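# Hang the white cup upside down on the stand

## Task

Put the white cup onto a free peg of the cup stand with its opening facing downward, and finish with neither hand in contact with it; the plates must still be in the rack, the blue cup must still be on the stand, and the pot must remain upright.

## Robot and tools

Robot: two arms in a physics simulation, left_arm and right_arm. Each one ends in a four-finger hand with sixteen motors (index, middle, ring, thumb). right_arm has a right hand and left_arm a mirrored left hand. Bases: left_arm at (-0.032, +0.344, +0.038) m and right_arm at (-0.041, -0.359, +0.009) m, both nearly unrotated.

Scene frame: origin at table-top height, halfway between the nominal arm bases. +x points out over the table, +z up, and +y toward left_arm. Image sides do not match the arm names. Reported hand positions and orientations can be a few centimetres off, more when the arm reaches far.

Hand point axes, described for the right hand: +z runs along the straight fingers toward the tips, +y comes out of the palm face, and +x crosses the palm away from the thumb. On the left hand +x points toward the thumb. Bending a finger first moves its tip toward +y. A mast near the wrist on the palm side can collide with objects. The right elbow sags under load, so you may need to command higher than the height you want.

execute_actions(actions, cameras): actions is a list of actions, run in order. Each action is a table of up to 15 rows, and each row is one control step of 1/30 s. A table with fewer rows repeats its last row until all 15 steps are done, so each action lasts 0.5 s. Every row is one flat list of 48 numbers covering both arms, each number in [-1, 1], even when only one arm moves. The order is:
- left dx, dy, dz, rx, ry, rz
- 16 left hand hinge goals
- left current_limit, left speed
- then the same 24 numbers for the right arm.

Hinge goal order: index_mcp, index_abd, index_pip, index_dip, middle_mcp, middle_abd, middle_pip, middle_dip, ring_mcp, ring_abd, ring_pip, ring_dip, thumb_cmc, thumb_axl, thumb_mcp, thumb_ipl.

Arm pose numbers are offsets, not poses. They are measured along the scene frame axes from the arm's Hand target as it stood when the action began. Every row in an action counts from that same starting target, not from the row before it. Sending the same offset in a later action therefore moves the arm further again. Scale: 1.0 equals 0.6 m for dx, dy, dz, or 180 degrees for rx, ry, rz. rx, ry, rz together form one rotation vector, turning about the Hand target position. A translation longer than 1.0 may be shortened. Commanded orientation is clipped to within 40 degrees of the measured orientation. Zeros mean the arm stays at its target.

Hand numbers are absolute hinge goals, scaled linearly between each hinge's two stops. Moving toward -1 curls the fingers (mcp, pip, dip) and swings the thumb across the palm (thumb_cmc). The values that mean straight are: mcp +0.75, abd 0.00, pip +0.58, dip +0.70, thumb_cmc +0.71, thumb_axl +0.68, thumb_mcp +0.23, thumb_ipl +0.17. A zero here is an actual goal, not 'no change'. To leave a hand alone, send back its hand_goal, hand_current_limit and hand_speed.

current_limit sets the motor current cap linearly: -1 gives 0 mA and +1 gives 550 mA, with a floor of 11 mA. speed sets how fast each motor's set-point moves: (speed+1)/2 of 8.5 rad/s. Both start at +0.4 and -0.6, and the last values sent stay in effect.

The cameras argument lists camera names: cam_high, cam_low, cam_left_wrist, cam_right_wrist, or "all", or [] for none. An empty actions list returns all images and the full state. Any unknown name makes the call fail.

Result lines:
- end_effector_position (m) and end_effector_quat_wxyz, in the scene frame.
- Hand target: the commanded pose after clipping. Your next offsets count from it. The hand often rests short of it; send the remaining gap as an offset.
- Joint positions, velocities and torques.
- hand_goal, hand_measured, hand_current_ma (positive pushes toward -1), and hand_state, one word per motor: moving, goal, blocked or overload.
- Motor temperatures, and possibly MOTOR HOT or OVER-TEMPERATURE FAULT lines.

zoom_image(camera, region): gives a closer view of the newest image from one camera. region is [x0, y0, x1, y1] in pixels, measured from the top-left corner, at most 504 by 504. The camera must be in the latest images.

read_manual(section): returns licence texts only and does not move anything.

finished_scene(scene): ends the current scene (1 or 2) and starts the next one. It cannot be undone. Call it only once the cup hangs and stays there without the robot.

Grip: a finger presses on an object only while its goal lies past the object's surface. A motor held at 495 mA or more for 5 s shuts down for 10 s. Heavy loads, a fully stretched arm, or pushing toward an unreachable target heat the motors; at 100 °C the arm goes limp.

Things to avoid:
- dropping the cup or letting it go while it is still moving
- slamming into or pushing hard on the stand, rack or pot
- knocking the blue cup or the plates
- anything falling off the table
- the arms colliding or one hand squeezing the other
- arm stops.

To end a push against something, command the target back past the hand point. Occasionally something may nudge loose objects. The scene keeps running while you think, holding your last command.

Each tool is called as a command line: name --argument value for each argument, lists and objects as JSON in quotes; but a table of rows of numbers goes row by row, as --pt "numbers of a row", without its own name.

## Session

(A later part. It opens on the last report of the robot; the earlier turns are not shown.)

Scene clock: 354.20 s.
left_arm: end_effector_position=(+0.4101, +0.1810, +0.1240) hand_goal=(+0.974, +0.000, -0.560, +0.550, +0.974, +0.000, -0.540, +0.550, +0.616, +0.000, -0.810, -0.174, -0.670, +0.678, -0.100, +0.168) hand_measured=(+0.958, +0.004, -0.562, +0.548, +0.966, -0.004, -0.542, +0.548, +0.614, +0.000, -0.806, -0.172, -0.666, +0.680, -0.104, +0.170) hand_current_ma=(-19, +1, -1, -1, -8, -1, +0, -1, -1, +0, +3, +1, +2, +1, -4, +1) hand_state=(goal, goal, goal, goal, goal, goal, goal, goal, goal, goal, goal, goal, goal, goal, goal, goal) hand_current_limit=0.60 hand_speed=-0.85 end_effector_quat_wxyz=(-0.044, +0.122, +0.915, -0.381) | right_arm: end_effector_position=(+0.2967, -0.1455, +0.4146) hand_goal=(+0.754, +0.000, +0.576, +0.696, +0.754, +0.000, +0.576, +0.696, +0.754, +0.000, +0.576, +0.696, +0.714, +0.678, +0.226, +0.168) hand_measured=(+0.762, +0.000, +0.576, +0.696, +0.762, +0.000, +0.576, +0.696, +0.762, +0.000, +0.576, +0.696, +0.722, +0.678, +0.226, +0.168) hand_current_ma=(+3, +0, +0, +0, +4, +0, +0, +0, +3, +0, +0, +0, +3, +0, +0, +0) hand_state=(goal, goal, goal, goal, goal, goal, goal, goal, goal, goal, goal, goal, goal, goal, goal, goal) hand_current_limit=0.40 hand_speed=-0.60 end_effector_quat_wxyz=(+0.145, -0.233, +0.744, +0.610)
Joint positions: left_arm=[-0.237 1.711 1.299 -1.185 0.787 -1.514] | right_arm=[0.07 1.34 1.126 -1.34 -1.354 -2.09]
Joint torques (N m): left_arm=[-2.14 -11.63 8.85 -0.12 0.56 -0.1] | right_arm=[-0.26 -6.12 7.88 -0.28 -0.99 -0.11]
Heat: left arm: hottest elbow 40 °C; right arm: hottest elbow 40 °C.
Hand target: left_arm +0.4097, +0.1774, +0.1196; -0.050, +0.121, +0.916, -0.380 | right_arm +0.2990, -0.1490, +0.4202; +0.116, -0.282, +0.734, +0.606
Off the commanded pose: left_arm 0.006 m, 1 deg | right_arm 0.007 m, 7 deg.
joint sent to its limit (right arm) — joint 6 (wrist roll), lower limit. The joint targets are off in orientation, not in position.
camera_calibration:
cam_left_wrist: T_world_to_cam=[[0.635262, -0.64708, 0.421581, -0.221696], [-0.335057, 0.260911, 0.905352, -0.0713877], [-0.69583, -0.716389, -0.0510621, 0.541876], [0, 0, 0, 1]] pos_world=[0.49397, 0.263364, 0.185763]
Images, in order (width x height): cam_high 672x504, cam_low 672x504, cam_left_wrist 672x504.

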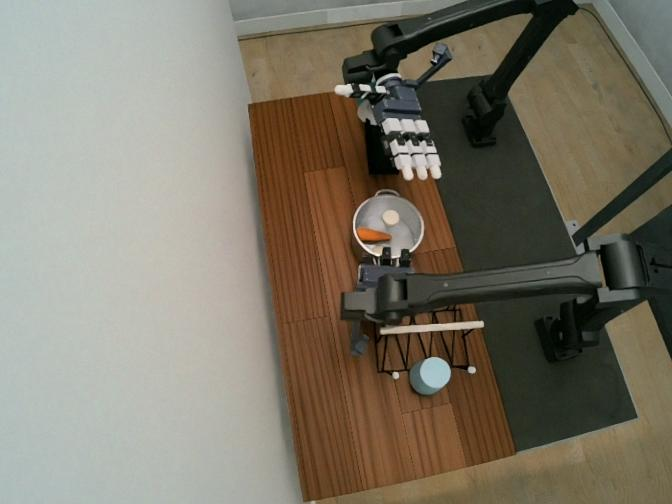

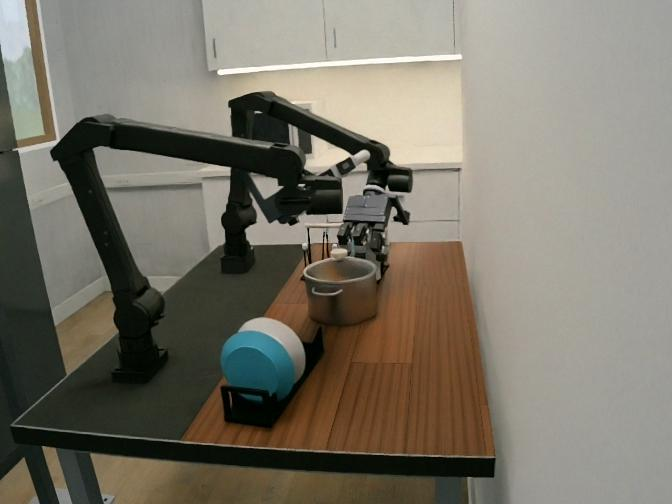

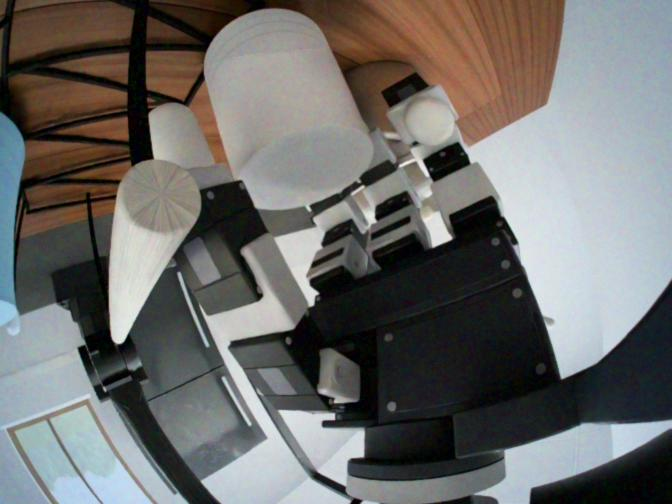

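execute_actions --actions '[[[0,0,0,0,0,0,0.973,0,-0.56,0.66,0.973,0,-0.54,0.66,0.616,0,-0.81,-0.174,-0.671,0.678,0.0,0.168,0.6,-0.8,0,0,0,0,0,0,0.754,0,0.576,0.696,0.754,0,0.576,0.696,0.754,0,0.576,0.696,0.714,0.678,0.226,0.168,0.4,-0.6]],[[0.015,0,0.08,0,0,0,0.973,0,-0.56,0.66,0.973,0,-0.54,0.66,0.616,0,-0.81,-0.174,-0.671,0.678,0.0,0.168,0.6,-0.8,0,0,0,0,0,0,0.754,0,0.576,0.696,0.754,0,0.576,0.696,0.754,0,0.576,0.696,0.714,0.678,0.226,0.168,0.4,-0.6]],[[0,0,0.1,0,0,0,0.973,0,-0.56,0.66,0.973,0,-0.54,0.66,0.616,0,-0.81,-0.174,-0.671,0.678,0.0,0.168,0.6,-0.8,0,0,0,0,0,0,0.754,0,0.576,0.696,0.754,0,0.576,0.696,0.754,0,0.576,0.696,0.714,0.678,0.226,0.168,0.4,-0.6]]]' --cameras '["cam_left_wrist","cam_low","cam_high"]'

zoom_image --camera "cam_left_wrist" --region '[160, 0, 500, 260]'

zoom_image --camera "cam_low" --region '[325, 210, 395, 280]'

Scene clock: 372.03 s.
left_arm: end_effector_position=(+0.4079, +0.1802, +0.2152) hand_goal=(+0.974, +0.000, -0.560, +0.660, +0.974, +0.000, -0.540, +0.660, +0.616, +0.000, -0.810, -0.174, -0.670, +0.678, +0.000, +0.168) hand_measured=(+0.958, +0.002, -0.562, +0.658, +0.964, -0.004, -0.542, +0.658, +0.614, +0.000, -0.806, -0.172, -0.672, +0.676, -0.006, +0.164) hand_current_ma=(-18, +1, -1, -1, -8, -1, -1, -1, -1, +0, +3, +1, -1, +0, -5, -2) hand_state=(goal, goal, goal, goal, goal, goal, goal, goal, goal, goal, goal, goal, goal, goal, goal, goal) hand_current_limit=0.60 hand_speed=-0.80 end_effector_quat_wxyz=(-0.061, +0.117, +0.916, -0.380) | right_arm: end_effector_position=(+0.2967, -0.1455, +0.4146) hand_goal=(+0.754, +0.000, +0.576, +0.696, +0.754, +0.000, +0.576, +0.696, +0.754, +0.000, +0.576, +0.696, +0.714, +0.678, +0.226, +0.168) hand_measured=(+0.762, +0.000, +0.576, +0.696, +0.762, +0.000, +0.576, +0.696, +0.762, +0.000, +0.576, +0.696, +0.722, +0.678, +0.226, +0.168) hand_current_ma=(+3, +0, +0, +0, +4, +0, +0, +0, +3, +0, +0, +0, +3, +0, +0, +0) hand_state=(goal, goal, goal, goal, goal, goal, goal, goal, goal, goal, goal, goal, goal, goal, goal, goal) hand_current_limit=0.40 hand_speed=-0.60 end_effector_quat_wxyz=(+0.145, -0.233, +0.744, +0.610)
Joint positions: left_arm=[-0.239 1.661 1.481 -1.453 0.787 -1.514] | right_arm=[0.07 1.34 1.126 -1.34 -1.354 -2.09]
Joint torques (N m): left_arm=[-1.55 -12.1 12.67 -0.69 0.55 -0.05] | right_arm=[-0.26 -6.59 8.12 -0.4 -1.04 -0.09]
Heat: left arm: hottest elbow 40 °C; right arm: hottest elbow 40 °C.
Hand target: left_arm +0.4189, +0.1775, +0.2278; -0.050, +0.121, +0.916, -0.380 | right_arm +0.2990, -0.1490, +0.4202; +0.116, -0.282, +0.734, +0.606
Off the commanded pose: left_arm 0.017 m, 1 deg | right_arm 0.007 m, 7 deg.
joint sent to its limit (right arm) — joint 6 (wrist roll), lower limit. The joint targets are off in orientation, not in position.
camera_calibration:
cam_left_wrist: T_world_to_cam=[[0.647805, -0.651998, 0.394016, -0.257487], [-0.302466, 0.25457, 0.918536, -0.169423], [-0.699188, -0.714208, -0.0322952, 0.541353], [0, 0, 0, 1]] pos_world=[0.494064, 0.261888, 0.274559]
Images, in order (width x height): cam_high 672x504, cam_low 672x504, cam_left_wrist 672x504.

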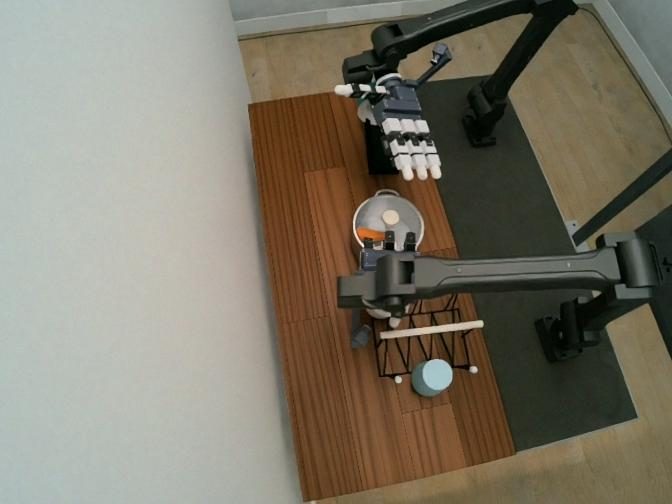

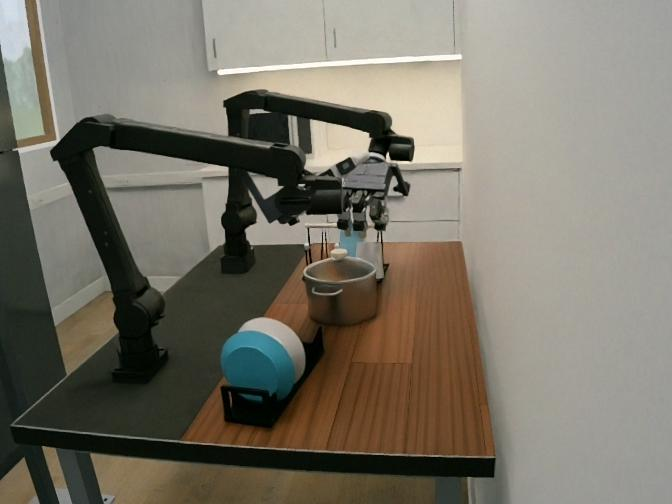

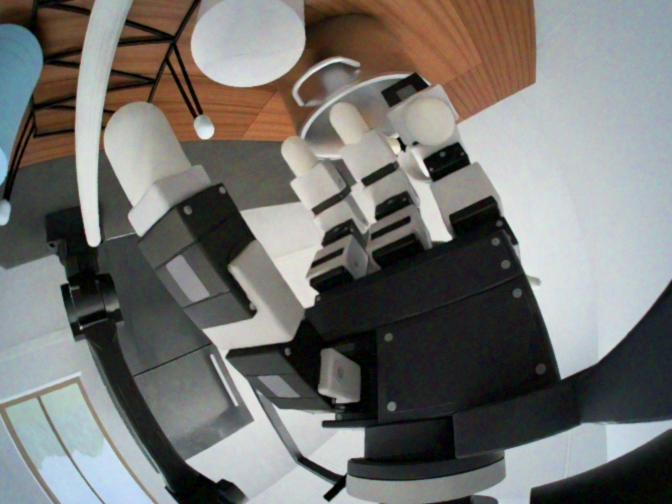

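Scaled by 1.482 from the camera's 672x504 image, which has a finer 960x720 frame.

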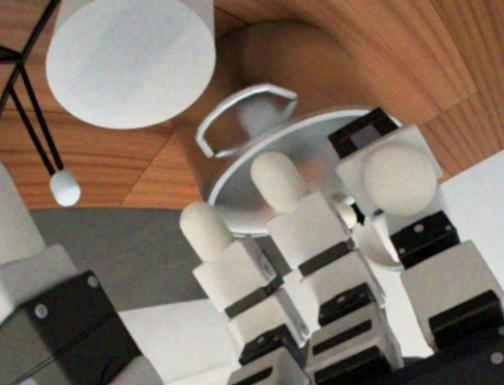

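Scaled by 7.200.

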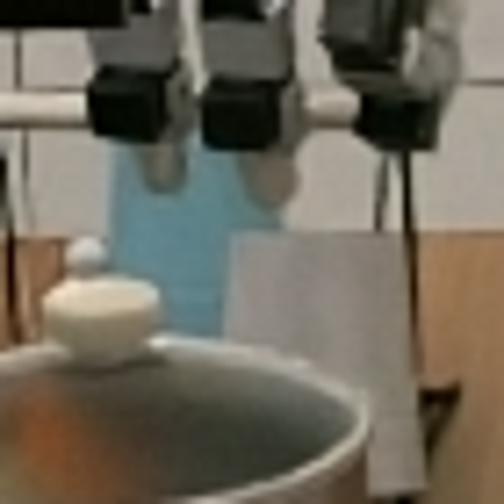

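execute_actions --actions '[[[0,0,0.08,0,0,0,0.973,0,-0.5,0.66,0.973,0,-0.5,0.66,0.616,0,-0.81,-0.174,-0.671,0.678,0.0,0.168,0.4,-0.8,0,0,0,0,0,0,0.754,0,0.576,0.696,0.754,0,0.576,0.696,0.754,0,0.576,0.696,0.714,0.678,0.226,0.168,0.4,-0.6]],[[0.04,0.1,0.03,0,0,0.04,0.973,0,-0.42,0.60,0.973,0,-0.42,0.60,0.616,0,-0.81,-0.174,-0.671,0.678,0.0,0.168,0.4,-0.8,0,0,0,0,0,0,0.754,0,0.576,0.696,0.754,0,0.576,0.696,0.754,0,0.576,0.696,0.714,0.678,0.226,0.168,0.4,-0.6]],[[0.04,0.13,0,0,0,0.05,0.973,0,-0.42,0.60,0.973,0,-0.42,0.60,0.616,0,-0.81,-0.174,-0.671,0.678,0.0,0.168,0.4,-0.8,0,0,0,0,0,0,0.754,0,0.576,0.696,0.754,0,0.576,0.696,0.754,0,0.576,0.696,0.714,0.678,0.226,0.168,0.4,-0.6]],[[0.02,0.13,0,0,0,0.05,0.973,0,-0.42,0.60,0.973,0,-0.42,0.60,0.616,0,-0.81,-0.174,-0.671,0.678,0.0,0.168,0.4,-0.8,0,0,0,0,0,0,0.754,0,0.576,0.696,0.754,0,0.576,0.696,0.754,0,0.576,0.696,0.714,0.678,0.226,0.168,0.4,-0.6]]]' --cameras '["cam_high","cam_low","cam_left_wrist"]'

zoom_image --camera "cam_high" --region '[340, 190, 500, 400]'

zoom_image --camera "cam_low" --region '[290, 200, 410, 300]'

Scene clock: 389.63 s.
left_arm: end_effector_position=(+0.4661, +0.3931, +0.2837) hand_goal=(+0.974, +0.000, -0.420, +0.600, +0.974, +0.000, -0.420, +0.600, +0.616, +0.000, -0.810, -0.174, -0.670, +0.678, +0.000, +0.168) hand_measured=(+0.958, +0.002, -0.422, +0.602, +0.964, -0.002, -0.422, +0.602, +0.614, +0.000, -0.806, -0.172, -0.672, +0.676, -0.004, +0.166) hand_current_ma=(-17, +1, -1, +1, -8, -1, -1, +1, -1, +0, +3, +1, +0, +0, -3, -2) hand_state=(goal, goal, goal, goal, goal, goal, goal, goal, goal, goal, goal, goal, goal, goal, goal, goal) hand_current_limit=0.40 hand_speed=-0.80 end_effector_quat_wxyz=(+0.025, -0.088, +0.920, -0.382) | right_arm: end_effector_position=(+0.2967, -0.1455, +0.4146) hand_goal=(+0.754, +0.000, +0.576, +0.696, +0.754, +0.000, +0.576, +0.696, +0.754, +0.000, +0.576, +0.696, +0.714, +0.678, +0.226, +0.168) hand_measured=(+0.762, +0.000, +0.576, +0.696, +0.762, +0.000, +0.576, +0.696, +0.762, +0.000, +0.576, +0.696, +0.722, +0.678, +0.226, +0.168) hand_current_ma=(+3, +0, +0, +0, +4, +0, +0, +0, +3, +0, +0, +0, +3, +0, +0, +0) hand_state=(goal, goal, goal, goal, goal, goal, goal, goal, goal, goal, goal, goal, goal, goal, goal, goal) hand_current_limit=0.40 hand_speed=-0.60 end_effector_quat_wxyz=(+0.145, -0.233, +0.744, +0.610)
Joint positions: left_arm=[0.205 1.728 1.75 -1.653 0.784 -1.515] | right_arm=[0.07 1.34 1.126 -1.34 -1.354 -2.09]
Joint torques (N m): left_arm=[-1.79 -12.34 13.61 -0.7 0.72 -0.02] | right_arm=[-0.32 -6.42 7.95 -0.18 -0.99 -0.05]
Heat: left arm: hottest elbow 43 °C; right arm: hottest elbow 40 °C.
Hand target: left_arm +0.4788, +0.3933, +0.2938; +0.034, -0.082, +0.920, -0.381 | right_arm +0.2990, -0.1490, +0.4202; +0.116, -0.282, +0.734, +0.606
Off the commanded pose: left_arm 0.016 m, 1 deg | right_arm 0.007 m, 7 deg.
joint sent to its limit (right arm) — joint 6 (wrist roll), lower limit. The joint targets are off in orientation, not in position.
camera_calibration:
cam_left_wrist: T_world_to_cam=[[0.865168, -0.311387, 0.393092, -0.418409], [-0.382908, 0.0959837, 0.918786, -0.169182], [-0.323829, -0.945423, -0.0361905, 0.653338], [0, 0, 0, 1]] pos_world=[0.508783, 0.503633, 0.34356]
Images, in order (width x height): cam_high 672x504, cam_low 672x504, cam_left_wrist 672x504.

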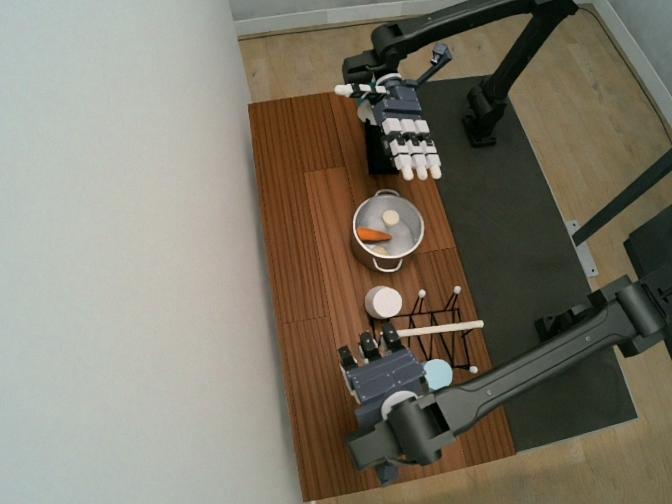

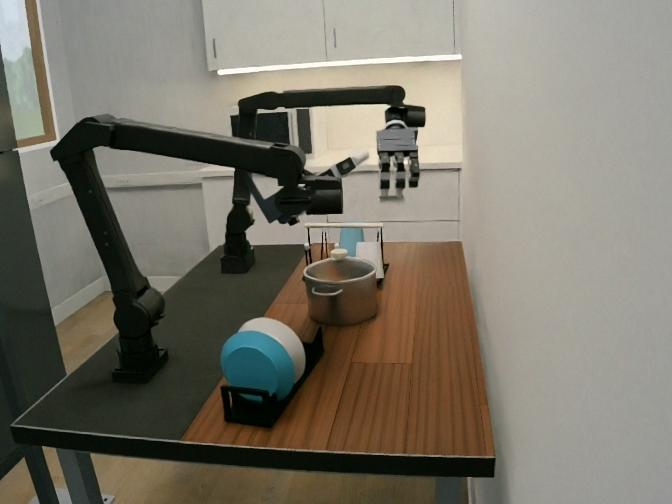

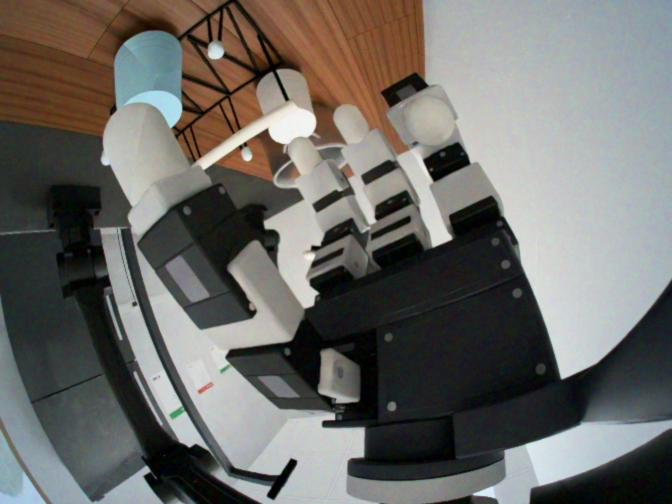

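Scaled by 2.400.

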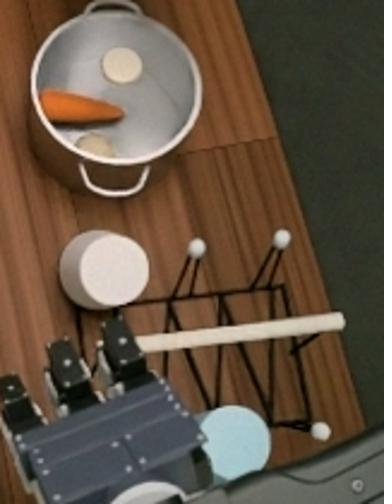

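Scaled by 4.200.

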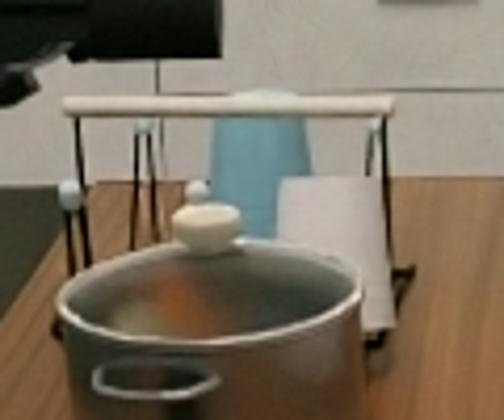

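finished_scene --scene 2

The scene is finished: the task was done.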